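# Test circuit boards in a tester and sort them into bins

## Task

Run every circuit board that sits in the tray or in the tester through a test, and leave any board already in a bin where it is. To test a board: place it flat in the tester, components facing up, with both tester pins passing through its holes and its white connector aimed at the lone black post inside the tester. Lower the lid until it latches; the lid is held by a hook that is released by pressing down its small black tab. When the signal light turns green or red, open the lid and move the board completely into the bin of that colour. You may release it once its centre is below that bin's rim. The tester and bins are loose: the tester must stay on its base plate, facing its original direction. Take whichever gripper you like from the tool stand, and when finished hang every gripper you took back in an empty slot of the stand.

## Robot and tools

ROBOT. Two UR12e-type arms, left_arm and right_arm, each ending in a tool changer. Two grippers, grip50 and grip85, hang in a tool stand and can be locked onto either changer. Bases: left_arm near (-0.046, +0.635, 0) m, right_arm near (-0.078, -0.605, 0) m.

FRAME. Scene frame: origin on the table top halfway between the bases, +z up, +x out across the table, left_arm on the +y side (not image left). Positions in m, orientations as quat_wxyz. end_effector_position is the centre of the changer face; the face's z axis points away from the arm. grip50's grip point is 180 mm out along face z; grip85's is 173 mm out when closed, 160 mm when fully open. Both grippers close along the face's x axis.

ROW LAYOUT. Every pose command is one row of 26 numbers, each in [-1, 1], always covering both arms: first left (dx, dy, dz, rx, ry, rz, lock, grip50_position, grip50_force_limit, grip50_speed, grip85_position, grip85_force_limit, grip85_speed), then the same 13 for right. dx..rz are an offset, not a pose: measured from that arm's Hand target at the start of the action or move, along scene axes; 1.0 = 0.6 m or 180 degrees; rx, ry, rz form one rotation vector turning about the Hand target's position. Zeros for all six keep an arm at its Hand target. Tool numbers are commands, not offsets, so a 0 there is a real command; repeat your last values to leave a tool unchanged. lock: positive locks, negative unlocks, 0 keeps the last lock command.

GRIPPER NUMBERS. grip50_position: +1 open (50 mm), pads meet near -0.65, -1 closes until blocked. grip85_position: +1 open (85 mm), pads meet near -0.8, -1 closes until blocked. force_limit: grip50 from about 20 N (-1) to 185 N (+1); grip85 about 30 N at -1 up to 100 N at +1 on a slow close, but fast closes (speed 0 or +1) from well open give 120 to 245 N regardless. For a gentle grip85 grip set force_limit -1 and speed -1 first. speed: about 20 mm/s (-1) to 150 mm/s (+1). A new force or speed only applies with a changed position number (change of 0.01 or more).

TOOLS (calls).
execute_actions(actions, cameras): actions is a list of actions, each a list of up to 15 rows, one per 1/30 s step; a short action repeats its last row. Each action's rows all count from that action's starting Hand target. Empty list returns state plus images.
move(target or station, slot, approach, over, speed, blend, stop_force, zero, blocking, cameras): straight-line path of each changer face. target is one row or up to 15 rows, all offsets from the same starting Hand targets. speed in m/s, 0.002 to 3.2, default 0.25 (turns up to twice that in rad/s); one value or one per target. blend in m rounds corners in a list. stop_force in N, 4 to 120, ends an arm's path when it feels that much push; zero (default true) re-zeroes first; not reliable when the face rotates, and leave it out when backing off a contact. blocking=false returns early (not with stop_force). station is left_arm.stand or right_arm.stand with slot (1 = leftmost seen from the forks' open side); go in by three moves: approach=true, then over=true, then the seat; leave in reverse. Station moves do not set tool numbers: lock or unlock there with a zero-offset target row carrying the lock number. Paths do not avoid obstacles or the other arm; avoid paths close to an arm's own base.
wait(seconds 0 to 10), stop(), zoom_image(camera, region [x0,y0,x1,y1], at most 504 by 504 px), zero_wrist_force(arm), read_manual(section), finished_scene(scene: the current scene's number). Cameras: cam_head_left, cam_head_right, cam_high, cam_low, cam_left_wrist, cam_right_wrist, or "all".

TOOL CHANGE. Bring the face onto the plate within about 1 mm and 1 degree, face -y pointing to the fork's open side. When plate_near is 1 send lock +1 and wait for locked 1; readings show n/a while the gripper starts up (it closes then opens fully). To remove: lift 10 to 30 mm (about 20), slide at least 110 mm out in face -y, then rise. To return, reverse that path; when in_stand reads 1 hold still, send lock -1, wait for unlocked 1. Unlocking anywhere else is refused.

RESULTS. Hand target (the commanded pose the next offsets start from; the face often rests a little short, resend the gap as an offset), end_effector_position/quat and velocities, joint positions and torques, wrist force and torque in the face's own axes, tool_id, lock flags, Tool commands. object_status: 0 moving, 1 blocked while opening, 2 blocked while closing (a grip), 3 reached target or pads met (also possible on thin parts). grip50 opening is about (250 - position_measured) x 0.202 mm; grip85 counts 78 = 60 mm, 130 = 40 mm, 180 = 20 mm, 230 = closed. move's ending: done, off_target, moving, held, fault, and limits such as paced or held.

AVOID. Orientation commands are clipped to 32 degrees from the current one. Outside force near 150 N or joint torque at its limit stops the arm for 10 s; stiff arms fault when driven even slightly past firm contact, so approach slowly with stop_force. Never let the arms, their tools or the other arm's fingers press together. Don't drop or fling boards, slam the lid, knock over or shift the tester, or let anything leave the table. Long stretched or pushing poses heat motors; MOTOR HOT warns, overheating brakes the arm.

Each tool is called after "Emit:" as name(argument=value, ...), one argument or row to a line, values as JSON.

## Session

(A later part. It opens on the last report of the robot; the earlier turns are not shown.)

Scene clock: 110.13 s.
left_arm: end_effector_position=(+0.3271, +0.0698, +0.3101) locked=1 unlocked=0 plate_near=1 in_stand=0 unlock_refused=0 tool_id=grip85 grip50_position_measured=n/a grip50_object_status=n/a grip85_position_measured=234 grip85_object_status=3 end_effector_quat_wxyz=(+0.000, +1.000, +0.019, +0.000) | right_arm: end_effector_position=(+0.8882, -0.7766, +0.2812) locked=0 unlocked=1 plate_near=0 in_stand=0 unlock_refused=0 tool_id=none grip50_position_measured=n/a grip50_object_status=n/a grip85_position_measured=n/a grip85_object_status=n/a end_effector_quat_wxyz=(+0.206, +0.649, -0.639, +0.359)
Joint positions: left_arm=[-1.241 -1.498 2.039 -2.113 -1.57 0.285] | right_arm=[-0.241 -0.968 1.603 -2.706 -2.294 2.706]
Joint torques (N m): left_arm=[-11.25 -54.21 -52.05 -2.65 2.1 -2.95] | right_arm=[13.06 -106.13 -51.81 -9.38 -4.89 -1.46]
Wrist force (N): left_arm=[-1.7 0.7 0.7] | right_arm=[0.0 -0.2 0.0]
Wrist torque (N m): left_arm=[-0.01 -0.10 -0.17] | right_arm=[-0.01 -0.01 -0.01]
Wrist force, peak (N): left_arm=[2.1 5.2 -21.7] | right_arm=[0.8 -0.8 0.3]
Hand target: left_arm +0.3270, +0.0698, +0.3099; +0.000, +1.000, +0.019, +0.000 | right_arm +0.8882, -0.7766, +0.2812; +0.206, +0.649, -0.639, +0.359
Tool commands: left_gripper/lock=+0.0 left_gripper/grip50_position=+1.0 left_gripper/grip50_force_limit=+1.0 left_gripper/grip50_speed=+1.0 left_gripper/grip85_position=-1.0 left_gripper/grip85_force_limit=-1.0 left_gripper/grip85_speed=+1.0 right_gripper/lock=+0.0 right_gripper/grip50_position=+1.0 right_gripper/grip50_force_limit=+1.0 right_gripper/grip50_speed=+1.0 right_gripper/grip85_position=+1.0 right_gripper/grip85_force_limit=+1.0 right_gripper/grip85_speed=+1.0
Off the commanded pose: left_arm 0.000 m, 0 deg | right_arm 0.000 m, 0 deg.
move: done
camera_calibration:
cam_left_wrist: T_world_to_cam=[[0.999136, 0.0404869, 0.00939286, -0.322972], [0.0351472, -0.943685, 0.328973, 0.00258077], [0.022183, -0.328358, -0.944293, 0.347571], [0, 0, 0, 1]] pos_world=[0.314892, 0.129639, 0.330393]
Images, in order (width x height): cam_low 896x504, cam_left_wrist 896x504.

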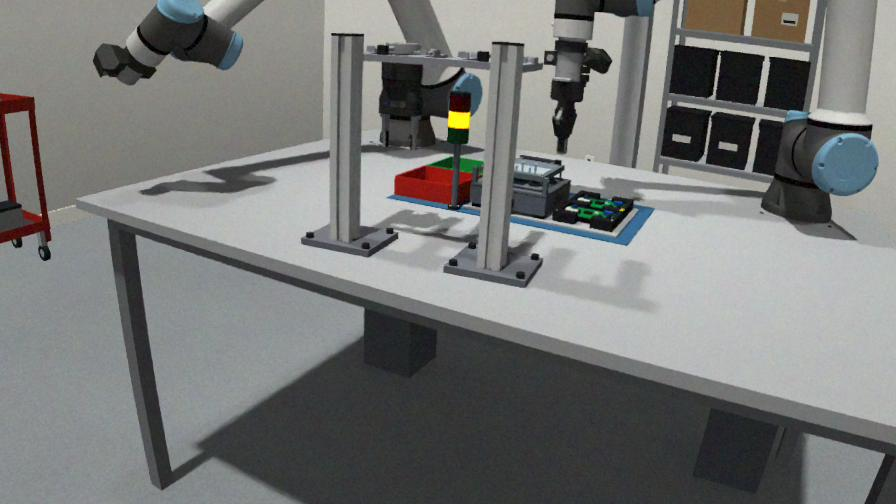

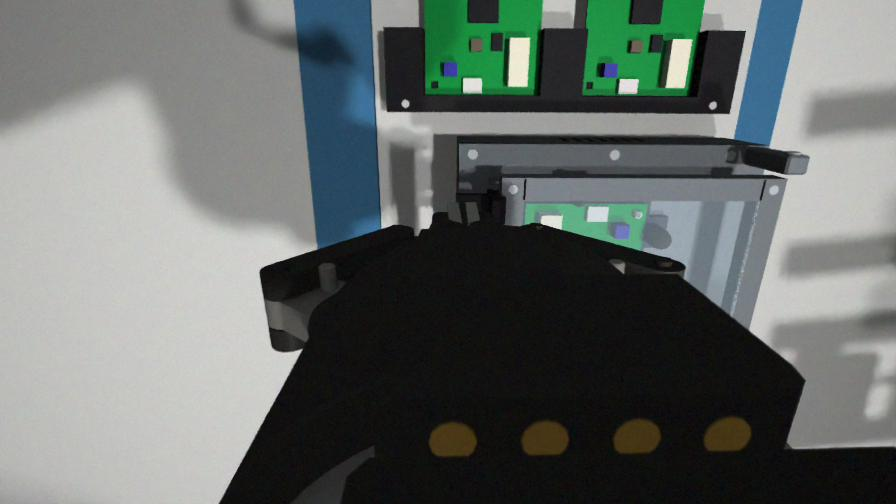

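Emit:
move(
  target=[
    [-0.006,-0.0002,-0.0333,0,0,0,1,1,1,1,-1,-1,1,0,0,0,0,0,0,0,1,1,1,1,1,1],
  ],
  speed=0.1,
  cameras=["cam_low","cam_head_left"],
)

Scene clock: 119.80 s.
left_arm: end_effector_position=(+0.3234, +0.0696, +0.2898) locked=1 unlocked=0 plate_near=1 in_stand=0 unlock_refused=0 tool_id=grip85 grip50_position_measured=n/a grip50_object_status=n/a grip85_position_measured=234 grip85_object_status=3 end_effector_quat_wxyz=(+0.000, +1.000, +0.019, +0.000) | right_arm: end_effector_position=(+0.8882, -0.7766, +0.2812) locked=0 unlocked=1 plate_near=0 in_stand=0 unlock_refused=0 tool_id=none grip50_position_measured=n/a grip50_object_status=n/a grip85_position_measured=n/a grip85_object_status=n/a end_effector_quat_wxyz=(+0.206, +0.649, -0.639, +0.359)
Joint positions: left_arm=[-1.247 -1.481 2.063 -2.153 -1.57 0.28] | right_arm=[-0.241 -0.968 1.603 -2.706 -2.294 2.706]
Joint torques (N m): left_arm=[2.02 -71.23 -62.4 -2.18 0.35 -0.57] | right_arm=[13.48 -108.05 -53.64 -9.32 -4.83 -1.08]
Wrist force (N): left_arm=[-1.4 0.7 0.4] | right_arm=[0.3 -0.3 0.5]
Wrist torque (N m): left_arm=[-0.03 -0.13 0.02] | right_arm=[-0.02 -0.02 -0.01]
Wrist force, peak (N): left_arm=[-1.7 0.8 2.5] | right_arm=[0.3 -0.4 0.8]
Hand target: left_arm +0.3234, +0.0697, +0.2900; +0.000, +1.000, +0.019, +0.000 | right_arm +0.8882, -0.7766, +0.2812; +0.206, +0.649, -0.639, +0.359
Tool commands: left_gripper/lock=+0.0 left_gripper/grip50_position=+1.0 left_gripper/grip50_force_limit=+1.0 left_gripper/grip50_speed=+1.0 left_gripper/grip85_position=-1.0 left_gripper/grip85_force_limit=-1.0 left_gripper/grip85_speed=+1.0 right_gripper/lock=+0.0 right_gripper/grip50_position=+1.0 right_gripper/grip50_force_limit=+1.0 right_gripper/grip50_speed=+1.0 right_gripper/grip85_position=+1.0 right_gripper/grip85_force_limit=+1.0 right_gripper/grip85_speed=+1.0
Off the commanded pose: left_arm 0.000 m, 0 deg | right_arm 0.000 m, 0 deg.
move: done
Images, in order (width x height): cam_head_left 896x504, cam_low 896x504.

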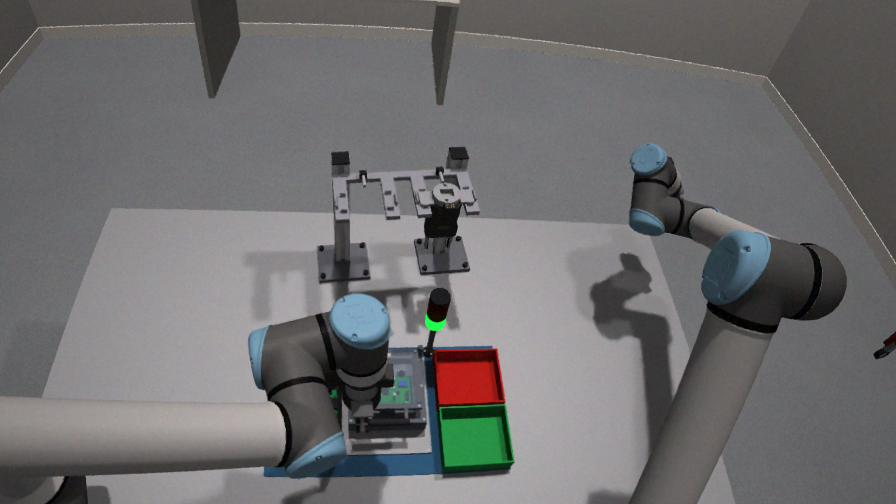

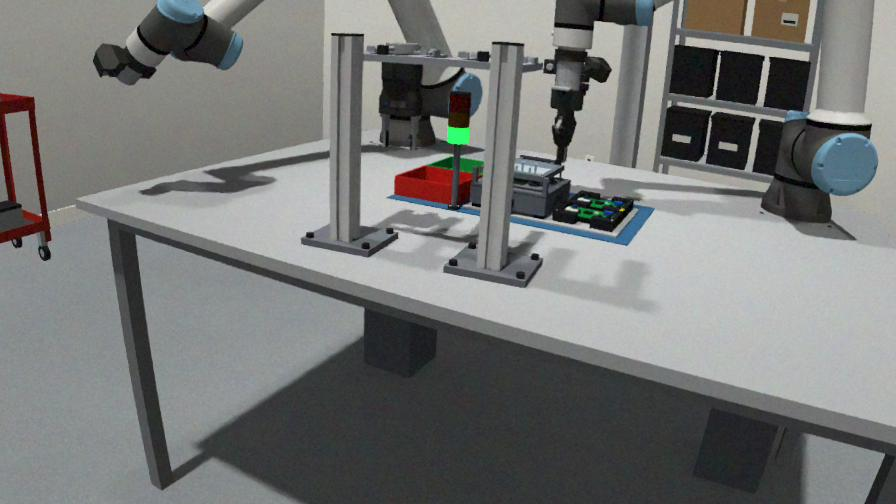

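Emit:
move(
  target=[0,0,-0.0333,0,0,0,1,1,1,1,-1,-1,1,0,0,0,0,0,0,0,1,1,1,1,1,1],
  speed=0.01,
  stop_force=32,
  cameras=["cam_left_wrist"],
)

Emit:
zoom_image(
  camera="cam_left_wrist",
  region=[400, 100, 600, 240],
)

Scene clock: 125.50 s.
left_arm: end_effector_position=(+0.3234, +0.0696, +0.2785) locked=1 unlocked=0 plate_near=1 in_stand=0 unlock_refused=0 tool_id=grip85 grip50_position_measured=n/a grip50_object_status=n/a grip85_position_measured=234 grip85_object_status=3 end_effector_quat_wxyz=(+0.000, +1.000, +0.019, +0.000) | right_arm: end_effector_position=(+0.8882, -0.7766, +0.2812) locked=0 unlocked=1 plate_near=0 in_stand=0 unlock_refused=0 tool_id=none grip50_position_measured=n/a grip50_object_status=n/a grip85_position_measured=n/a grip85_object_status=n/a end_effector_quat_wxyz=(+0.206, +0.649, -0.639, +0.359)
Joint positions: left_arm=[-1.247 -1.469 2.073 -2.175 -1.57 0.28] | right_arm=[-0.241 -0.968 1.603 -2.706 -2.294 2.706]
Joint torques (N m): left_arm=[23.29 -54.29 -46.09 -0.26 12.38 2.82] | right_arm=[12.26 -105.31 -52.83 -8.86 -4.82 -1.7]
Wrist force (N): left_arm=[-24.4 3.2 -25.4] | right_arm=[0.3 -0.1 0.3]
Wrist torque (N m): left_arm=[-0.48 -4.51 0.11] | right_arm=[-0.01 -0.02 -0.01]
Wrist force, peak (N): left_arm=[-32.8 -3.4 -39.3] | right_arm=[1.0 0.1 0.4]
Hand target: left_arm +0.3234, +0.0696, +0.2785; +0.000, +1.000, +0.019, +0.000 (not the last commanded pose) | right_arm +0.8882, -0.7766, +0.2812; +0.206, +0.649, -0.639, +0.359
Tool commands: left_gripper/lock=+0.0 left_gripper/grip50_position=+1.0 left_gripper/grip50_force_limit=+1.0 left_gripper/grip50_speed=+1.0 left_gripper/grip85_position=-1.0 left_gripper/grip85_force_limit=-1.0 left_gripper/grip85_speed=+1.0 right_gripper/lock=+0.0 right_gripper/grip50_position=+1.0 right_gripper/grip50_force_limit=+1.0 right_gripper/grip50_speed=+1.0 right_gripper/grip85_position=+1.0 right_gripper/grip85_force_limit=+1.0 right_gripper/grip85_speed=+1.0
Off the commanded pose: left_arm 0.009 m, 0 deg | right_arm 0.000 m, 0 deg.
move: contact (left_arm)
camera_calibration:
cam_left_wrist: T_world_to_cam=[[0.999142, 0.0403592, 0.00933682, -0.318839], [0.0350472, -0.943721, 0.32888, 0.0129846], [0.0220847, -0.32827, -0.944326, 0.317779], [0, 0, 0, 1]] pos_world=[0.311092, 0.129439, 0.298793]
Images, in order (width x height): cam_left_wrist 896x504.

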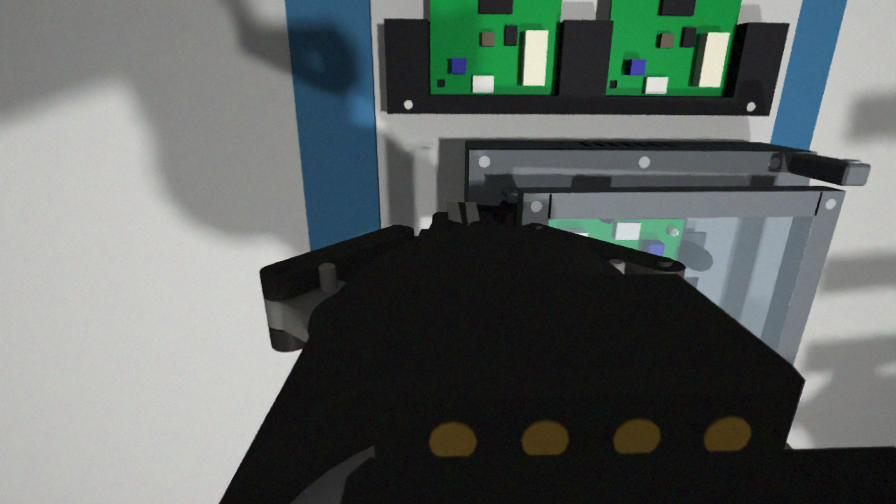

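Scaled by 2.520 from the camera's 896x504 image, which has a finer 1280x720 frame.

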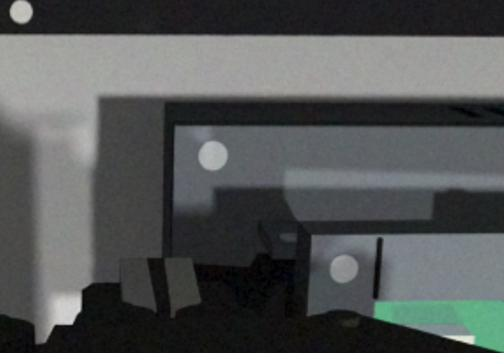

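Emit:
move(
  target=[
    [-0.005,0,0.0333,0,0,0,1,1,1,1,-1,-1,1,0,0,0,0,0,0,0,1,1,1,1,1,1],
    [-0.2535,-0.0599,0.1025,0,0,0,1,1,1,1,-1,-1,1,0,0,0,0,0,0,0,1,1,1,1,1,1],
    [-0.2952,-0.1116,-0.0483,0.0108,-0.2776,0,1,1,1,1,-0.1,-1,1,0,0,0,0,0,0,0,1,1,1,1,1,1],
  ],
  speed=[0.06,0.3,0.4],
  blend=[0.004,0.02,0],
  cameras=["cam_left_wrist","cam_low"],
)

Emit:
zoom_image(
  camera="cam_left_wrist",
  region=[380, 90, 560, 250],
)

Scene clock: 135.63 s.
left_arm: end_effector_position=(+0.1463, +0.0027, +0.2495) locked=1 unlocked=0 plate_near=1 in_stand=0 unlock_refused=0 tool_id=grip85 grip50_position_measured=n/a grip50_object_status=n/a grip85_position_measured=141 grip85_object_status=3 end_effector_quat_wxyz=(-0.008, +0.906, +0.017, +0.423) | right_arm: end_effector_position=(+0.8882, -0.7766, +0.2812) locked=0 unlocked=1 plate_near=0 in_stand=0 unlock_refused=0 tool_id=none grip50_position_measured=n/a grip50_object_status=n/a grip85_position_measured=n/a grip85_object_status=n/a end_effector_quat_wxyz=(+0.206, +0.649, -0.639, +0.359)
Joint positions: left_arm=[-1.764 -1.442 2.184 -2.04 -0.73 -0.36] | right_arm=[-0.241 -0.968 1.603 -2.706 -2.294 2.706]
Joint torques (N m): left_arm=[18.88 -54.53 -53.07 -9.51 8.71 -2.7] | right_arm=[10.51 -106.83 -53.48 -9.27 -5.07 -1.24]
Wrist force (N): left_arm=[-2.6 1.9 0.4] | right_arm=[0.1 0.0 0.4]
Wrist torque (N m): left_arm=[0.09 0.00 -0.40] | right_arm=[0.00 -0.01 -0.01]
Wrist force, peak (N): left_arm=[-24.4 3.0 -26.2] | right_arm=[0.8 0.2 0.4]
Hand target: left_arm +0.1463, +0.0027, +0.2495; -0.008, +0.906, +0.017, +0.423 | right_arm +0.8882, -0.7766, +0.2812; +0.206, +0.649, -0.639, +0.359
Tool commands: left_gripper/lock=+0.0 left_gripper/grip50_position=+1.0 left_gripper/grip50_force_limit=+1.0 left_gripper/grip50_speed=+1.0 left_gripper/grip85_position=-0.1 left_gripper/grip85_force_limit=-1.0 left_gripper/grip85_speed=+1.0 right_gripper/lock=+0.0 right_gripper/grip50_position=+1.0 right_gripper/grip50_force_limit=+1.0 right_gripper/grip50_speed=+1.0 right_gripper/grip85_position=+1.0 right_gripper/grip85_force_limit=+1.0 right_gripper/grip85_speed=+1.0
Off the commanded pose: left_arm 0.000 m, 0 deg | right_arm 0.000 m, 0 deg.
move: done
camera_calibration:
cam_left_wrist: T_world_to_cam=[[0.635045, 0.0262761, 0.772028, -0.276002], [-0.216105, -0.953472, 0.210213, 0.0318707], [0.741631, -0.300334, -0.599819, 0.0810651], [0, 0, 0, 1]] pos_world=[0.122041, 0.0619867, 0.255006]
Images, in order (width x height): cam_low 896x504, cam_left_wrist 896x504.

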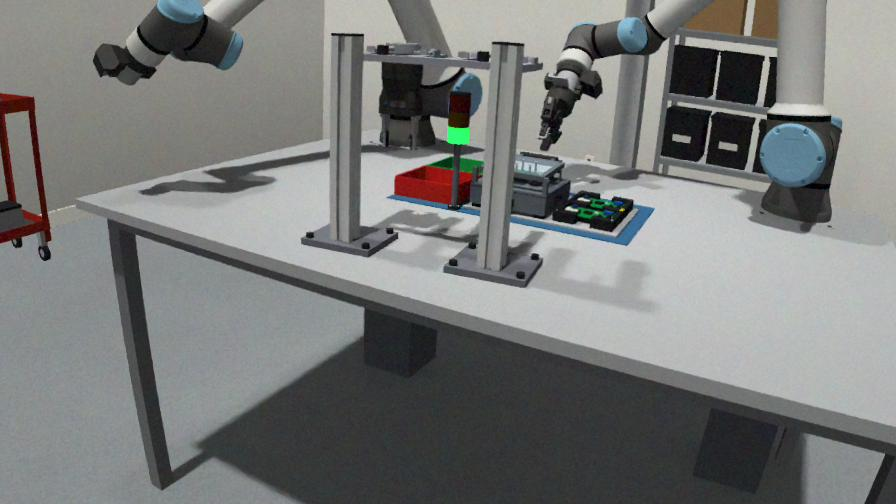

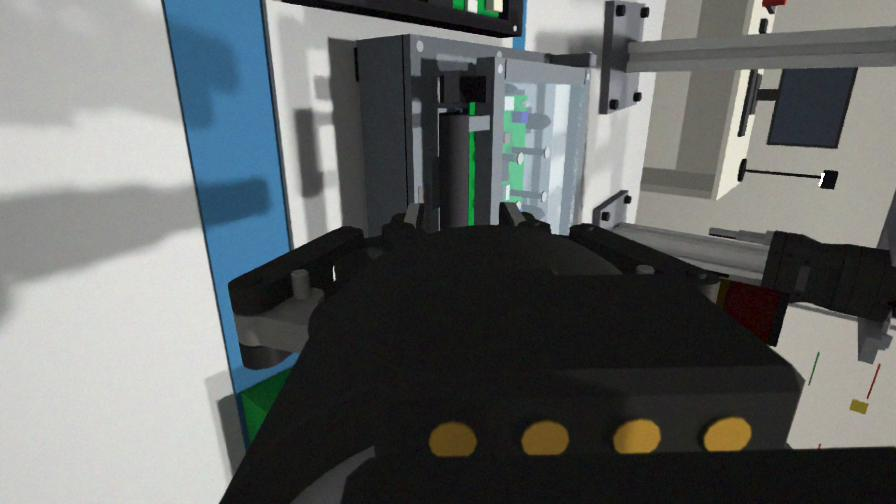

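Scaled by 2.800 from the camera's 896x504 image, which has a finer 1280x720 frame.

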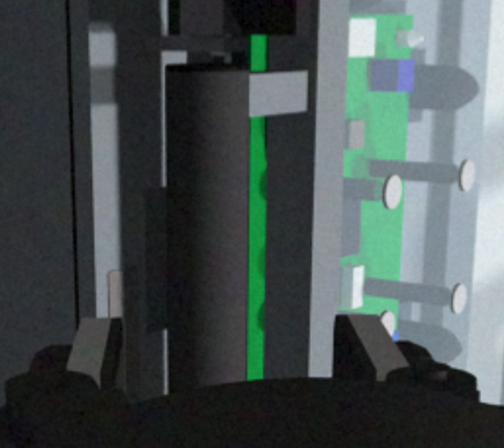

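Emit:
move(
  target=[
    [-0.0057,-0.0002,-0.0068,0,0,0,1,1,1,1,-0.1,-1,1,0,0,0,0,0,0,0,1,1,1,1,1,1],
    [0.0646,0.0025,-0.0658,0,0,0,1,1,1,1,-0.1,-1,1,0,0,0,0,0,0,0,1,1,1,1,1,1],
    [0.0863,0.0034,0.0327,-0.0009,0.0222,0,1,1,1,1,-0.1,-1,1,0,0,0,0,0,0,0,1,1,1,1,1,1],
    [0.1387,0.0054,0.1263,-0.0022,0.0555,0,1,1,1,1,-0.1,-1,1,0,0,0,0,0,0,0,1,1,1,1,1,1],
    [0.2197,0.0086,0.213,-0.0039,0.0999,0,1,1,1,1,-0.1,-1,1,0,0,0,0,0,0,0,1,1,1,1,1,1],
    [0.3183,0.0124,0.2802,-0.0056,0.1443,0,1,1,1,1,-0.1,-1,1,0,0,0,0,0,0,0,1,1,1,1,1,1],
    [0.4345,0.0169,0.3255,-0.0076,0.1943,0,1,1,1,1,-0.1,-1,1,0,0,0,0,0,0,0,1,1,1,1,1,1],
    [0.5474,0.0213,0.343,-0.0091,0.2332,0,1,1,1,1,-0.1,-1,1,0,0,0,0,0,0,0,1,1,1,1,1,1],
    [0.62,0.0241,0.3407,-0.0099,0.2554,0,1,1,1,1,-0.1,-1,1,0,0,0,0,0,0,0,1,1,1,1,1,1],
    [0.6738,0.0262,0.3333,-0.0108,0.2776,0,1,1,1,1,-0.1,-1,1,0,0,0,0,0,0,0,1,1,1,1,1,1],
  ],
  speed=[0.06,0.07,0.1,0.14,0.14,0.14,0.14,0.12,0.08,0.05],
  blend=[0.003,0.003,0.02,0.02,0.02,0.02,0.02,0.015,0.01,0],
  stop_force=35,
  cameras=["cam_left_wrist","cam_low"],
)

Scene clock: 154.30 s.
left_arm: end_effector_position=(+0.5506, +0.0184, +0.4495) locked=1 unlocked=0 plate_near=1 in_stand=0 unlock_refused=0 tool_id=grip85 grip50_position_measured=n/a grip50_object_status=n/a grip85_position_measured=141 grip85_object_status=3 end_effector_quat_wxyz=(+0.000, +1.000, +0.019, +0.000) | right_arm: end_effector_position=(+0.8882, -0.7766, +0.2812) locked=0 unlocked=1 plate_near=0 in_stand=0 unlock_refused=0 tool_id=none grip50_position_measured=n/a grip50_object_status=n/a grip85_position_measured=n/a grip85_object_status=n/a end_effector_quat_wxyz=(+0.206, +0.649, -0.639, +0.359)
Joint positions: left_arm=[-1 -1.299 1.536 -1.809 -1.57 0.526] | right_arm=[-0.241 -0.968 1.603 -2.706 -2.294 2.706]
Joint torques (N m): left_arm=[-15.09 -92.78 -55.57 -10.3 3.55 -3.12] | right_arm=[13.94 -108.03 -53.38 -9.1 -4.63 -1.33]
Wrist force (N): left_arm=[-1.8 1.9 -0.1] | right_arm=[0.3 0.2 0.0]
Wrist torque (N m): left_arm=[0.05 -0.09 -0.12] | right_arm=[0.02 -0.02 -0.01]
Wrist force, peak (N): left_arm=[-15.9 0.1 -14.6] | right_arm=[0.8 -0.3 -0.2]
Hand target: left_arm +0.5506, +0.0184, +0.4495; +0.000, +1.000, +0.019, +0.000 | right_arm +0.8882, -0.7766, +0.2812; +0.206, +0.649, -0.639, +0.359
Tool commands: left_gripper/lock=+0.0 left_gripper/grip50_position=+1.0 left_gripper/grip50_force_limit=+1.0 left_gripper/grip50_speed=+1.0 left_gripper/grip85_position=-0.1 left_gripper/grip85_force_limit=-1.0 left_gripper/grip85_speed=+1.0 right_gripper/lock=+0.0 right_gripper/grip50_position=+1.0 right_gripper/grip50_force_limit=+1.0 right_gripper/grip50_speed=+1.0 right_gripper/grip85_position=+1.0 right_gripper/grip85_force_limit=+1.0 right_gripper/grip85_speed=+1.0
Off the commanded pose: left_arm 0.000 m, 0 deg | right_arm 0.000 m, 0 deg.
move: done; blend cut to 0.0027 m at target 1
camera_calibration:
cam_left_wrist: T_world_to_cam=[[0.999138, 0.0404532, 0.00930299, -0.545364], [0.0351471, -0.943717, 0.32888, -0.0995897], [0.0220837, -0.32827, -0.944326, 0.457434], [0, 0, 0, 1]] pos_world=[0.538292, 0.0782391, 0.469793]
Images, in order (width x height): cam_low 896x504, cam_left_wrist 896x504.

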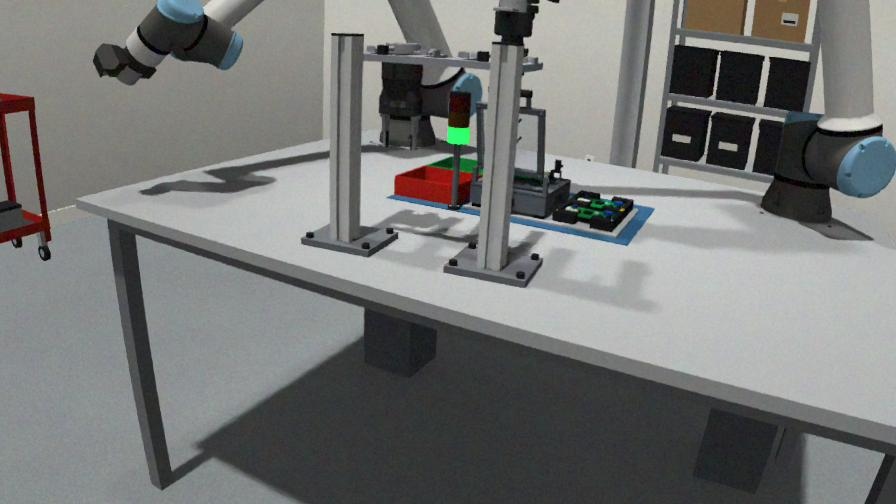

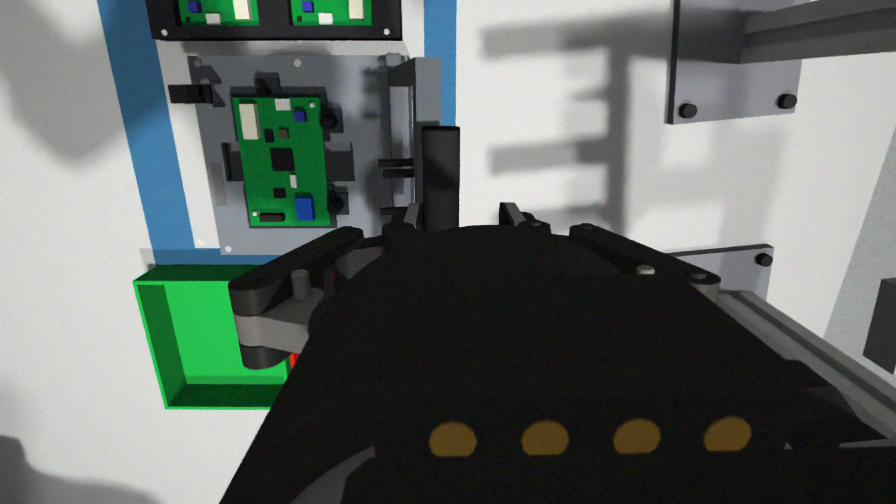

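Emit:
move(
  target=[
    [0,0,0.075,0,0,0,1,1,1,1,0.78,-1,0.5,0,0,0,0,0,0,0,1,1,1,1,1,1],
    [-0.215,-0.0083,0.0333,0,0,0,1,1,1,1,0.78,-1,0.5,0,0,0,0,0,0,0,1,1,1,1,1,1],
    [-0.241,-0.0093,-0.2658,0,0,0,1,1,1,1,0.78,-1,0.5,0,0,0,0,0,0,0,1,1,1,1,1,1],
  ],
  speed=[0.2,0.35,0.25],
  blend=[0.01,0.03,0],
  cameras=["cam_left_wrist"],
)

Emit:
zoom_image(
  camera="cam_left_wrist",
  region=[330, 0, 590, 250],
)

Scene clock: 164.77 s.
left_arm: end_effector_position=(+0.4059, +0.0127, +0.2901) locked=1 unlocked=0 plate_near=1 in_stand=0 unlock_refused=0 tool_id=grip85 grip50_position_measured=n/a grip50_object_status=n/a grip85_position_measured=31 grip85_object_status=3 end_effector_quat_wxyz=(+0.000, +1.000, +0.019, +0.000) | right_arm: end_effector_position=(+0.8882, -0.7766, +0.2812) locked=0 unlocked=1 plate_near=0 in_stand=0 unlock_refused=0 tool_id=none grip50_position_measured=n/a grip50_object_status=n/a grip85_position_measured=n/a grip85_object_status=n/a end_effector_quat_wxyz=(+0.206, +0.649, -0.639, +0.359)
Joint positions: left_arm=[-1.165 -1.336 1.888 -2.123 -1.57 0.362] | right_arm=[-0.241 -0.968 1.603 -2.706 -2.294 2.706]
Joint torques (N m): left_arm=[15.83 -70.53 -52.25 -5.07 2.75 2.65] | right_arm=[17.14 -108.41 -53.24 -9.06 -4.36 -1.64]
Wrist force (N): left_arm=[-1.6 1.3 -0.6] | right_arm=[0.1 -0.3 0.5]
Wrist torque (N m): left_arm=[0.04 -0.10 0.02] | right_arm=[-0.01 -0.01 -0.01]
Wrist force, peak (N): left_arm=[-9.2 1.5 -4.3] | right_arm=[0.8 -0.1 0.5]
Hand target: left_arm +0.4060, +0.0128, +0.2900; +0.000, +1.000, +0.019, +0.000 | right_arm +0.8882, -0.7766, +0.2812; +0.206, +0.649, -0.639, +0.359
Tool commands: left_gripper/lock=+0.0 left_gripper/grip50_position=+1.0 left_gripper/grip50_force_limit=+1.0 left_gripper/grip50_speed=+1.0 left_gripper/grip85_position=+0.78 left_gripper/grip85_force_limit=-1.0 left_gripper/grip85_speed=+0.5 right_gripper/lock=+0.0 right_gripper/grip50_position=+1.0 right_gripper/grip50_force_limit=+1.0 right_gripper/grip50_speed=+1.0 right_gripper/grip85_position=+1.0 right_gripper/grip85_force_limit=+1.0 right_gripper/grip85_speed=+1.0
Off the commanded pose: left_arm 0.000 m, 0 deg | right_arm 0.000 m, 0 deg.
move: done
camera_calibration:
cam_left_wrist: T_world_to_cam=[[0.999142, 0.0403591, 0.00933268, -0.399079], [0.0350464, -0.94369, 0.328969, -0.0474488], [0.022084, -0.328359, -0.944295, 0.30823], [0, 0, 0, 1]] pos_world=[0.393592, 0.0725395, 0.310393]
Images, in order (width x height): cam_left_wrist 896x504.

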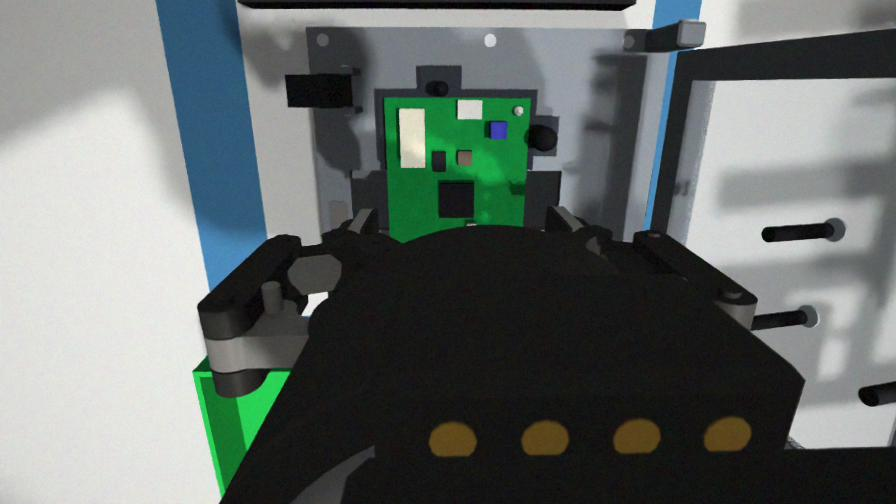

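Scaled by 1.938 from the camera's 896x504 image, which has a finer 1280x720 frame.

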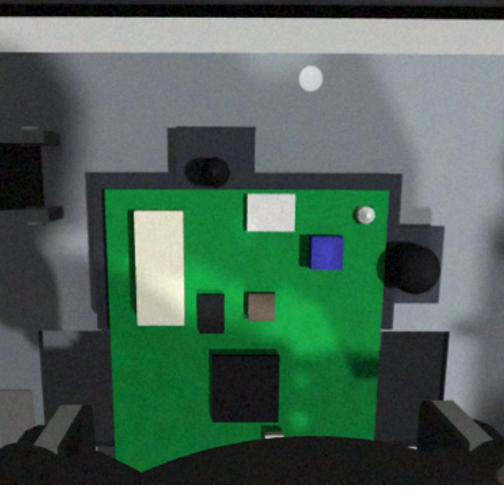

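Emit:
move(
  target=[
    [-0.0045,0.0017,0,0,0,0,1,1,1,1,0.78,-1,0.5,0,0,0,0,0,0,0,1,1,1,1,1,1],
    [-0.0045,0.0017,-0.0627,0,0,0,1,1,1,1,0.78,-1,0.5,0,0,0,0,0,0,0,1,1,1,1,1,1],
  ],
  speed=[0.05,0.07],
  stop_force=12,
  cameras=["cam_left_wrist"],
)

Emit:
move(
  target=[0,0,0,0,0,0,1,1,1,1,-1,-1,-1,0,0,0,0,0,0,0,1,1,1,1,1,1],
  speed=0.1,
  cameras=[],
)

Scene clock: 174.50 s.
left_arm: end_effector_position=(+0.4033, +0.0138, +0.2524) locked=1 unlocked=0 plate_near=1 in_stand=0 unlock_refused=0 tool_id=grip85 grip50_position_measured=n/a grip50_object_status=n/a grip85_position_measured=31 grip85_object_status=3 end_effector_quat_wxyz=(+0.000, +1.000, +0.019, +0.000) | right_arm: end_effector_position=(+0.8882, -0.7766, +0.2812) locked=0 unlocked=1 plate_near=0 in_stand=0 unlock_refused=0 tool_id=none grip50_position_measured=n/a grip50_object_status=n/a grip85_position_measured=n/a grip85_object_status=n/a end_effector_quat_wxyz=(+0.206, +0.649, -0.639, +0.359)
Joint positions: left_arm=[-1.168 -1.304 1.924 -2.192 -1.57 0.359] | right_arm=[-0.241 -0.968 1.603 -2.706 -2.294 2.706]
Joint torques (N m): left_arm=[15.57 -83.21 -60.43 -2.82 -3.15 2.97] | right_arm=[16.56 -103.86 -53.55 -9.13 -4.55 -1.28]
Wrist force (N): left_arm=[-1.6 1.4 -0.4] | right_arm=[0.0 -0.1 0.0]
Wrist torque (N m): left_arm=[0.03 -0.10 0.10] | right_arm=[-0.01 0.00 -0.02]
Wrist force, peak (N): left_arm=[-3.1 1.6 -2.9] | right_arm=[0.1 -0.9 0.3]
Hand target: left_arm +0.4033, +0.0138, +0.2524; +0.000, +1.000, +0.019, +0.000 | right_arm +0.8882, -0.7766, +0.2812; +0.206, +0.649, -0.639, +0.359
Tool commands: left_gripper/lock=+0.0 left_gripper/grip50_position=+1.0 left_gripper/grip50_force_limit=+1.0 left_gripper/grip50_speed=+1.0 left_gripper/grip85_position=+0.78 left_gripper/grip85_force_limit=-1.0 left_gripper/grip85_speed=+0.5 right_gripper/lock=+0.0 right_gripper/grip50_position=+1.0 right_gripper/grip50_force_limit=+1.0 right_gripper/grip50_speed=+1.0 right_gripper/grip85_position=+1.0 right_gripper/grip85_force_limit=+1.0 right_gripper/grip85_speed=+1.0
Off the commanded pose: left_arm 0.000 m, 0 deg | right_arm 0.000 m, 0 deg.
move: done
camera_calibration:
cam_left_wrist: T_world_to_cam=[[0.999142, 0.0403592, 0.00933682, -0.396174], [0.0350472, -0.943721, 0.32888, -0.0338916], [0.0220847, -0.32827, -0.944326, 0.27305], [0, 0, 0, 1]] pos_world=[0.390992, 0.0736393, 0.272693]
Images, in order (width x height): cam_left_wrist 896x504.

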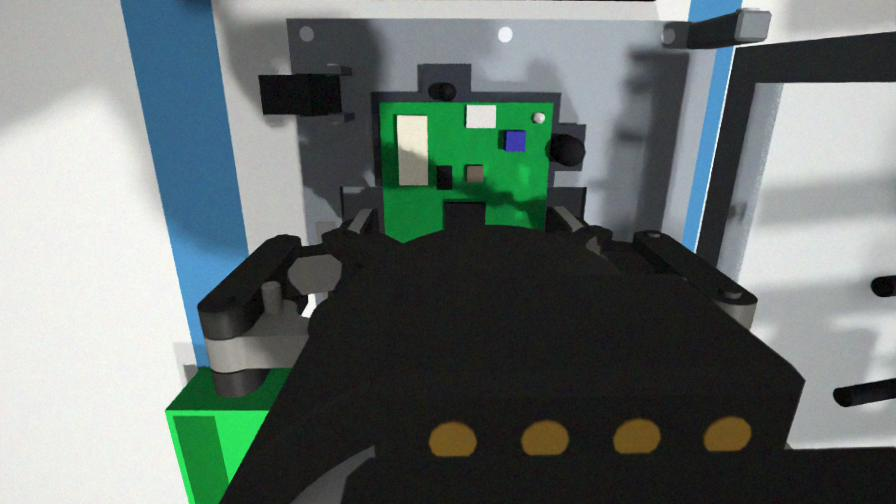

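Scene clock: 175.10 s.
left_arm: end_effector_position=(+0.4034, +0.0138, +0.2525) locked=1 unlocked=0 plate_near=1 in_stand=0 unlock_refused=0 tool_id=grip85 grip50_position_measured=n/a grip50_object_status=n/a grip85_position_measured=46 grip85_object_status=2 end_effector_quat_wxyz=(+0.000, +1.000, +0.019, +0.001) | right_arm: end_effector_position=(+0.8882, -0.7766, +0.2812) locked=0 unlocked=1 plate_near=0 in_stand=0 unlock_refused=0 tool_id=none grip50_position_measured=n/a grip50_object_status=n/a grip85_position_measured=n/a grip85_object_status=n/a end_effector_quat_wxyz=(+0.206, +0.649, -0.639, +0.359)
Joint positions: left_arm=[-1.168 -1.304 1.924 -2.192 -1.57 0.359] | right_arm=[-0.241 -0.968 1.603 -2.706 -2.294 2.706]
Joint torques (N m): left_arm=[-1.08 -71.62 -39.72 -2.89 -7.21 2.92] | right_arm=[15.77 -105.96 -52.85 -8.53 -4.78 -1.43]
Wrist force (N): left_arm=[21.1 0.4 -9.7] | right_arm=[0.2 -0.1 0.0]
Wrist torque (N m): left_arm=[0.15 4.55 0.23] | right_arm=[0.00 -0.01 0.00]
Wrist force, peak (N): left_arm=[21.1 0.8 -9.8] | right_arm=[0.5 -0.3 0.5]
Hand target: left_arm +0.4033, +0.0138, +0.2524; +0.000, +1.000, +0.019, +0.000 | right_arm +0.8882, -0.7766, +0.2812; +0.206, +0.649, -0.639, +0.359
Tool commands: left_gripper/lock=+0.0 left_gripper/grip50_position=+1.0 left_gripper/grip50_force_limit=+1.0 left_gripper/grip50_speed=+1.0 left_gripper/grip85_position=-1.0 left_gripper/grip85_force_limit=-1.0 left_gripper/grip85_speed=-1.0 right_gripper/lock=+0.0 right_gripper/grip50_position=+1.0 right_gripper/grip50_force_limit=+1.0 right_gripper/grip50_speed=+1.0 right_gripper/grip85_position=+1.0 right_gripper/grip85_force_limit=+1.0 right_gripper/grip85_speed=+1.0
Off the commanded pose: left_arm 0.000 m, 0 deg | right_arm 0.000 m, 0 deg.
move: done
No camera images: "cameras" was empty.

Emit:
move(
  target=[
    [0.0016,0.0,0.001,0,0,0,1,1,1,1,-1,-1,-1,0,0,0,0,0,0,0,1,1,1,1,1,1],
    [0.0016,0.0,0.035,0,0,0,1,1,1,1,-1,-1,-1,0,0,0,0,0,0,0,1,1,1,1,1,1],
    [0.0016,0.0,0.14,0,0,0,1,1,1,1,-1,-1,-1,0,0,0,0,0,0,0,1,1,1,1,1,1],
  ],
  speed=[0.02,0.05,0.2],
  blend=[0.0,0.005,0],
  cameras=["cam_left_wrist","cam_head_left","cam_head_right"],
)

Emit:
zoom_image(
  camera="cam_head_right",
  region=[400, 320, 540, 500],
)

Scene clock: 183.70 s.
left_arm: end_effector_position=(+0.4043, +0.0138, +0.3363) locked=1 unlocked=0 plate_near=1 in_stand=0 unlock_refused=0 tool_id=grip85 grip50_position_measured=n/a grip50_object_status=n/a grip85_position_measured=46 grip85_object_status=2 end_effector_quat_wxyz=(+0.000, +1.000, +0.019, +0.000) | right_arm: end_effector_position=(+0.8882, -0.7766, +0.2812) locked=0 unlocked=1 plate_near=0 in_stand=0 unlock_refused=0 tool_id=none grip50_position_measured=n/a grip50_object_status=n/a grip85_position_measured=n/a grip85_object_status=n/a end_effector_quat_wxyz=(+0.206, +0.649, -0.639, +0.359)
Joint positions: left_arm=[-1.166 -1.378 1.848 -2.041 -1.57 0.36] | right_arm=[-0.241 -0.968 1.603 -2.706 -2.294 2.706]
Joint torques (N m): left_arm=[11.51 -77.37 -56.9 -9.3 2.54 1.08] | right_arm=[13.34 -107.85 -53.62 -8.92 -4.59 -1.57]
Wrist force (N): left_arm=[-2.4 1.1 0.1] | right_arm=[0.6 0.1 0.1]
Wrist torque (N m): left_arm=[-0.03 0.00 -0.22] | right_arm=[0.01 -0.04 -0.01]
Wrist force, peak (N): left_arm=[21.9 1.4 -9.5] | right_arm=[0.6 -0.5 0.4]
Hand target: left_arm +0.4043, +0.0138, +0.3364; +0.000, +1.000, +0.019, +0.000 | right_arm +0.8882, -0.7766, +0.2812; +0.206, +0.649, -0.639, +0.359
Tool commands: left_gripper/lock=+0.0 left_gripper/grip50_position=+1.0 left_gripper/grip50_force_limit=+1.0 left_gripper/grip50_speed=+1.0 left_gripper/grip85_position=-1.0 left_gripper/grip85_force_limit=-1.0 left_gripper/grip85_speed=-1.0 right_gripper/lock=+0.0 right_gripper/grip50_position=+1.0 right_gripper/grip50_force_limit=+1.0 right_gripper/grip50_speed=+1.0 right_gripper/grip85_position=+1.0 right_gripper/grip85_force_limit=+1.0 right_gripper/grip85_speed=+1.0
Off the commanded pose: left_arm 0.000 m, 0 deg | right_arm 0.000 m, 0 deg.
move: done
camera_calibration:
cam_left_wrist: T_world_to_cam=[[0.99914, 0.0404168, 0.00921408, -0.397922], [0.0351441, -0.94375, 0.328788, -0.0614619], [0.0219844, -0.328182, -0.944359, 0.352429], [0, 0, 0, 1]] pos_world=[0.391992, 0.0737389, 0.356694]
Images, in order (width x height): cam_head_left 896x504, cam_head_right 896x504, cam_left_wrist 896x504.

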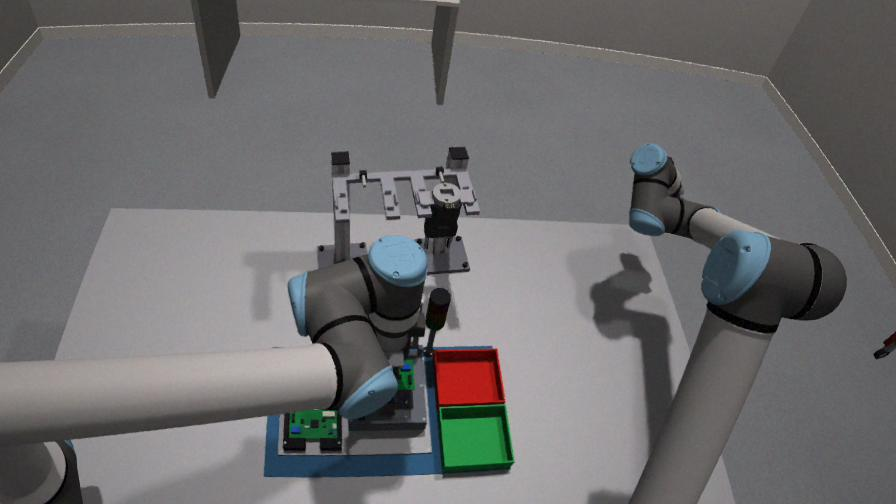

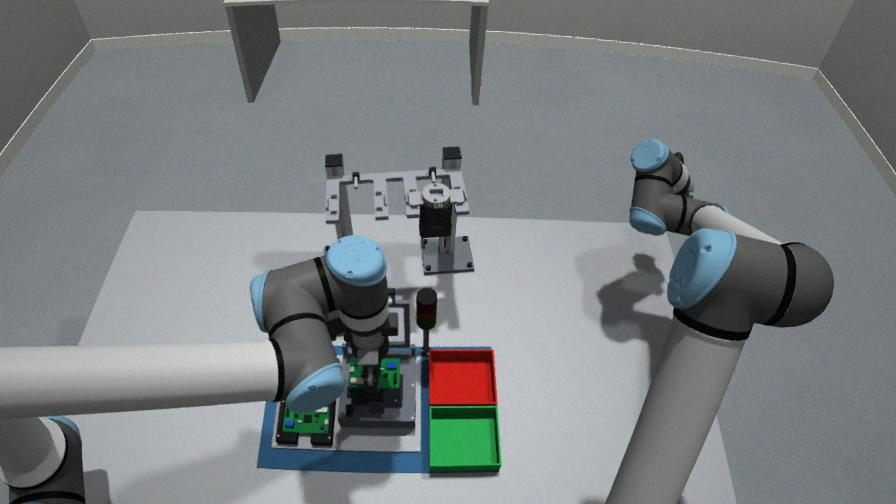

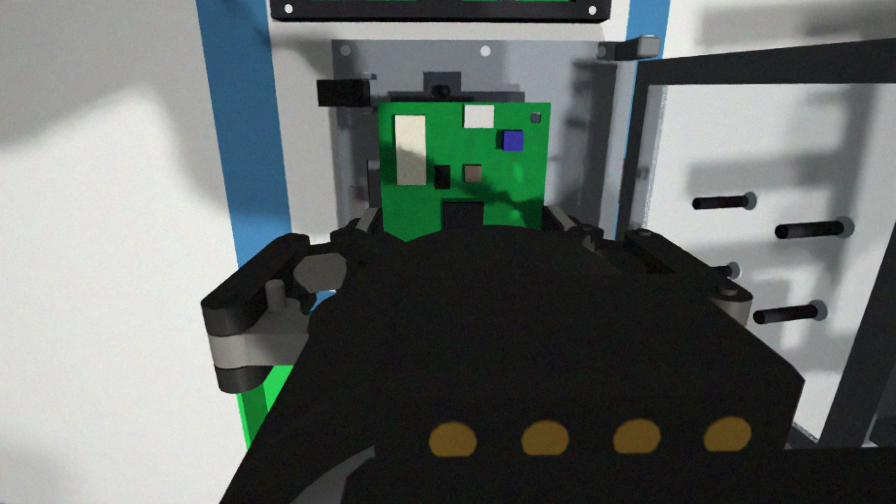

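Scaled by 2.800 from the camera's 896x504 image, which has a finer 1280x720 frame.

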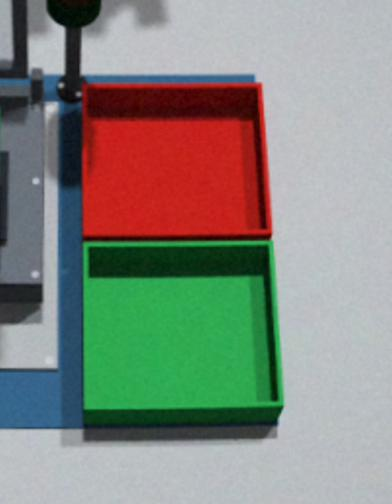

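Emit:
move(
  target=[
    [-0.1655,-0.338,-0.03,0,0,0,1,1,1,1,-1,-1,-1,0,0,0,0,0,0,0,1,1,1,1,1,1],
    [-0.1655,-0.338,-0.1607,0,0,0,1,1,1,1,-1,-1,-1,0,0,0,0,0,0,0,1,1,1,1,1,1],
  ],
  speed=[0.35,0.18],
  blend=[0.02,0],
  cameras=["cam_left_wrist"],
)

Scene clock: 201.07 s.
left_arm: end_effector_position=(+0.3049, -0.1890, +0.2401) locked=1 unlocked=0 plate_near=1 in_stand=0 unlock_refused=0 tool_id=grip85 grip50_position_measured=n/a grip50_object_status=n/a grip85_position_measured=46 grip85_object_status=2 end_effector_quat_wxyz=(+0.000, +1.000, +0.019, +0.000) | right_arm: end_effector_position=(+0.8882, -0.7766, +0.2812) locked=0 unlocked=1 plate_near=0 in_stand=0 unlock_refused=0 tool_id=none grip50_position_measured=n/a grip50_object_status=n/a grip85_position_measured=n/a grip85_object_status=n/a end_effector_quat_wxyz=(+0.206, +0.649, -0.639, +0.359)
Joint positions: left_arm=[-1.358 -1.109 1.666 -2.128 -1.57 0.169] | right_arm=[-0.241 -0.968 1.603 -2.706 -2.294 2.706]
Joint torques (N m): left_arm=[19.73 -94.41 -57.69 -3.13 3.75 2.8] | right_arm=[13.42 -106.62 -53.86 -9.47 -4.37 -1.25]
Wrist force (N): left_arm=[-2.1 1.5 0.2] | right_arm=[0.4 -0.4 -0.2]
Wrist torque (N m): left_arm=[0.01 -0.03 -0.18] | right_arm=[-0.02 -0.03 -0.01]
Wrist force, peak (N): left_arm=[-6.7 9.1 -3.3] | right_arm=[0.4 -0.7 -0.3]
Hand target: left_arm +0.3050, -0.1890, +0.2400; +0.000, +1.000, +0.019, +0.000 | right_arm +0.8882, -0.7766, +0.2812; +0.206, +0.649, -0.639, +0.359
Tool commands: left_gripper/lock=+0.0 left_gripper/grip50_position=+1.0 left_gripper/grip50_force_limit=+1.0 left_gripper/grip50_speed=+1.0 left_gripper/grip85_position=-1.0 left_gripper/grip85_force_limit=-1.0 left_gripper/grip85_speed=-1.0 right_gripper/lock=+0.0 right_gripper/grip50_position=+1.0 right_gripper/grip50_force_limit=+1.0 right_gripper/grip50_speed=+1.0 right_gripper/grip85_position=+1.0 right_gripper/grip85_force_limit=+1.0 right_gripper/grip85_speed=+1.0
Off the commanded pose: left_arm 0.000 m, 0 deg | right_arm 0.000 m, 0 deg.
move: done
camera_calibration:
cam_left_wrist: T_world_to_cam=[[0.999142, 0.0403594, 0.00933322, -0.289558], [0.0350458, -0.943679, 0.329001, -0.21781], [0.0220858, -0.328391, -0.944284, 0.197008], [0, 0, 0, 1]] pos_world=[0.292592, -0.12916, 0.260393]
Images, in order (width x height): cam_left_wrist 896x504.

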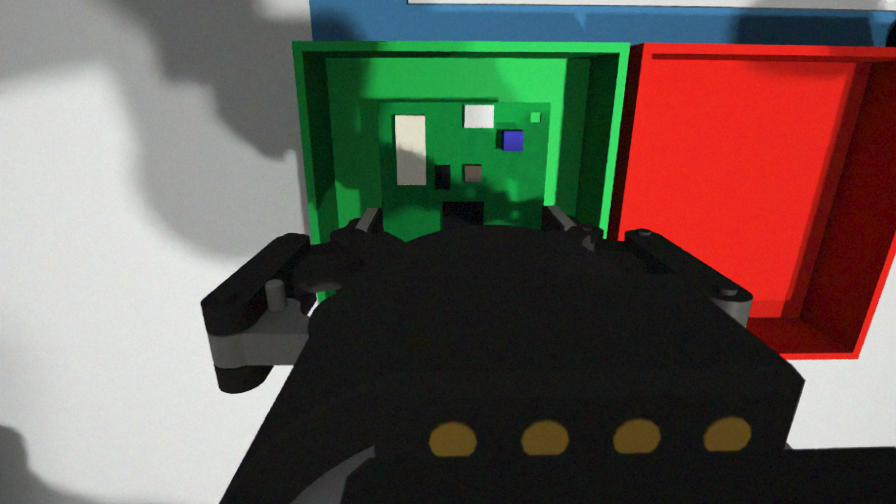

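Emit:
move(
  target=[0,0,-0.075,0,0,0,1,1,1,1,-1,-1,-1,0,0,0,0,0,0,0,1,1,1,1,1,1],
  speed=0.12,
  cameras=[],
)

Emit:
move(
  target=[0,0,-0.0217,0,0,0,1,1,1,1,-1,-1,-1,0,0,0,0,0,0,0,1,1,1,1,1,1],
  speed=0.01,
  stop_force=4,
  cameras=["cam_left_wrist"],
)

Scene clock: 204.37 s.
left_arm: end_effector_position=(+0.3050, -0.1890, +0.1949) locked=1 unlocked=0 plate_near=1 in_stand=0 unlock_refused=0 tool_id=grip85 grip50_position_measured=n/a grip50_object_status=n/a grip85_position_measured=46 grip85_object_status=2 end_effector_quat_wxyz=(+0.000, +1.000, +0.019, +0.000) end_effector_velocity=(+0.000, +0.000, +0.002) end_effector_angular_velocity=(+0.001, +0.001, +0.000) | right_arm: end_effector_position=(+0.8882, -0.7766, +0.2812) locked=0 unlocked=1 plate_near=0 in_stand=0 unlock_refused=0 tool_id=none grip50_position_measured=n/a grip50_object_status=n/a grip85_position_measured=n/a grip85_object_status=n/a end_effector_quat_wxyz=(+0.206, +0.649, -0.639, +0.359)
Joint positions: left_arm=[-1.358 -1.067 1.695 -2.198 -1.57 0.169] | right_arm=[-0.241 -0.968 1.603 -2.706 -2.294 2.706]
Joint velocities: left_arm=[0 -0.002 -0.002 0.005 -0.001 0] | right_arm=[within noise]
Joint torques (N m): left_arm=[16.91 -104.66 -59.98 -2.31 3.34 3.01] | right_arm=[13.84 -105.05 -53.34 -9.11 -4.7 -1.2]
Wrist force (N): left_arm=[-1.9 1.1 0.3] | right_arm=[0.2 -0.5 0.2]
Wrist torque (N m): left_arm=[-0.05 -0.03 -0.12] | right_arm=[-0.04 -0.01 -0.01]
Wrist force, peak (N): left_arm=[-1.8 1.2 4.7] | right_arm=[0.6 -0.4 0.3]
Hand target: left_arm +0.3050, -0.1890, +0.1950; +0.000, +1.000, +0.019, +0.000 | right_arm +0.8882, -0.7766, +0.2812; +0.206, +0.649, -0.639, +0.359
Tool commands: left_gripper/lock=+0.0 left_gripper/grip50_position=+1.0 left_gripper/grip50_force_limit=+1.0 left_gripper/grip50_speed=+1.0 left_gripper/grip85_position=-1.0 left_gripper/grip85_force_limit=-1.0 left_gripper/grip85_speed=-1.0 right_gripper/lock=+0.0 right_gripper/grip50_position=+1.0 right_gripper/grip50_force_limit=+1.0 right_gripper/grip50_speed=+1.0 right_gripper/grip85_position=+1.0 right_gripper/grip85_force_limit=+1.0 right_gripper/grip85_speed=+1.0
Off the commanded pose: left_arm 0.000 m, 0 deg | right_arm 0.000 m, 0 deg.
move: done
No camera images: "cameras" was empty.

Scene clock: 205.60 s.
left_arm: end_effector_position=(+0.3050, -0.1890, +0.1904) locked=1 unlocked=0 plate_near=1 in_stand=0 unlock_refused=0 tool_id=grip85 grip50_position_measured=n/a grip50_object_status=n/a grip85_position_measured=46 grip85_object_status=2 end_effector_quat_wxyz=(+0.000, +1.000, +0.019, +0.000) | right_arm: end_effector_position=(+0.8882, -0.7766, +0.2812) locked=0 unlocked=1 plate_near=0 in_stand=0 unlock_refused=0 tool_id=none grip50_position_measured=n/a grip50_object_status=n/a grip85_position_measured=n/a grip85_object_status=n/a end_effector_quat_wxyz=(+0.206, +0.649, -0.639, +0.359)
Joint positions: left_arm=[-1.358 -1.063 1.697 -2.205 -1.57 0.169] | right_arm=[-0.241 -0.968 1.603 -2.706 -2.294 2.706]
Joint torques (N m): left_arm=[19.37 -102.23 -54.69 -1.28 3 2.65] | right_arm=[14.54 -106.15 -52.98 -8.93 -4.46 -1.22]
Wrist force (N): left_arm=[-1.8 3.1 -5.6] | right_arm=[0.3 -0.2 -0.1]
Wrist torque (N m): left_arm=[-0.29 -0.08 -0.13] | right_arm=[-0.01 -0.02 -0.01]
Wrist force, peak (N): left_arm=[-3.0 -2.7 -17.3] | right_arm=[0.7 0.1 0.6]
Hand target: left_arm +0.3050, -0.1890, +0.1905; +0.000, +1.000, +0.019, +0.000 (not the last commanded pose) | right_arm +0.8882, -0.7766, +0.2812; +0.206, +0.649, -0.639, +0.359
Tool commands: left_gripper/lock=+0.0 left_gripper/grip50_position=+1.0 left_gripper/grip50_force_limit=+1.0 left_gripper/grip50_speed=+1.0 left_gripper/grip85_position=-1.0 left_gripper/grip85_force_limit=-1.0 left_gripper/grip85_speed=-1.0 right_gripper/lock=+0.0 right_gripper/grip50_position=+1.0 right_gripper/grip50_force_limit=+1.0 right_gripper/grip50_speed=+1.0 right_gripper/grip85_position=+1.0 right_gripper/grip85_force_limit=+1.0 right_gripper/grip85_speed=+1.0
Off the commanded pose: left_arm 0.008 m, 0 deg | right_arm 0.000 m, 0 deg.
move: contact (left_arm)
camera_calibration:
cam_left_wrist: T_world_to_cam=[[0.999138, 0.0404532, 0.00930299, -0.289176], [0.0351471, -0.943717, 0.32888, -0.201505], [0.0220837, -0.32827, -0.944326, 0.150194], [0, 0, 0, 1]] pos_world=[0.292692, -0.129161, 0.210793]
Images, in order (width x height): cam_left_wrist 896x504.

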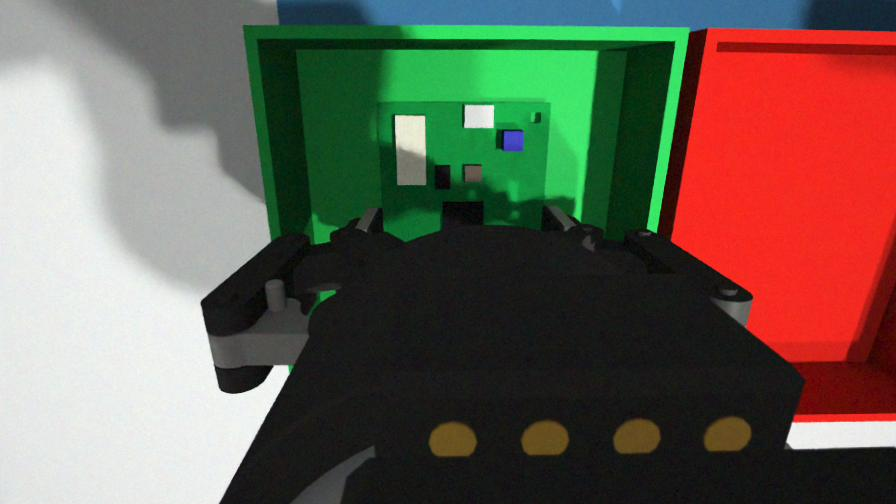

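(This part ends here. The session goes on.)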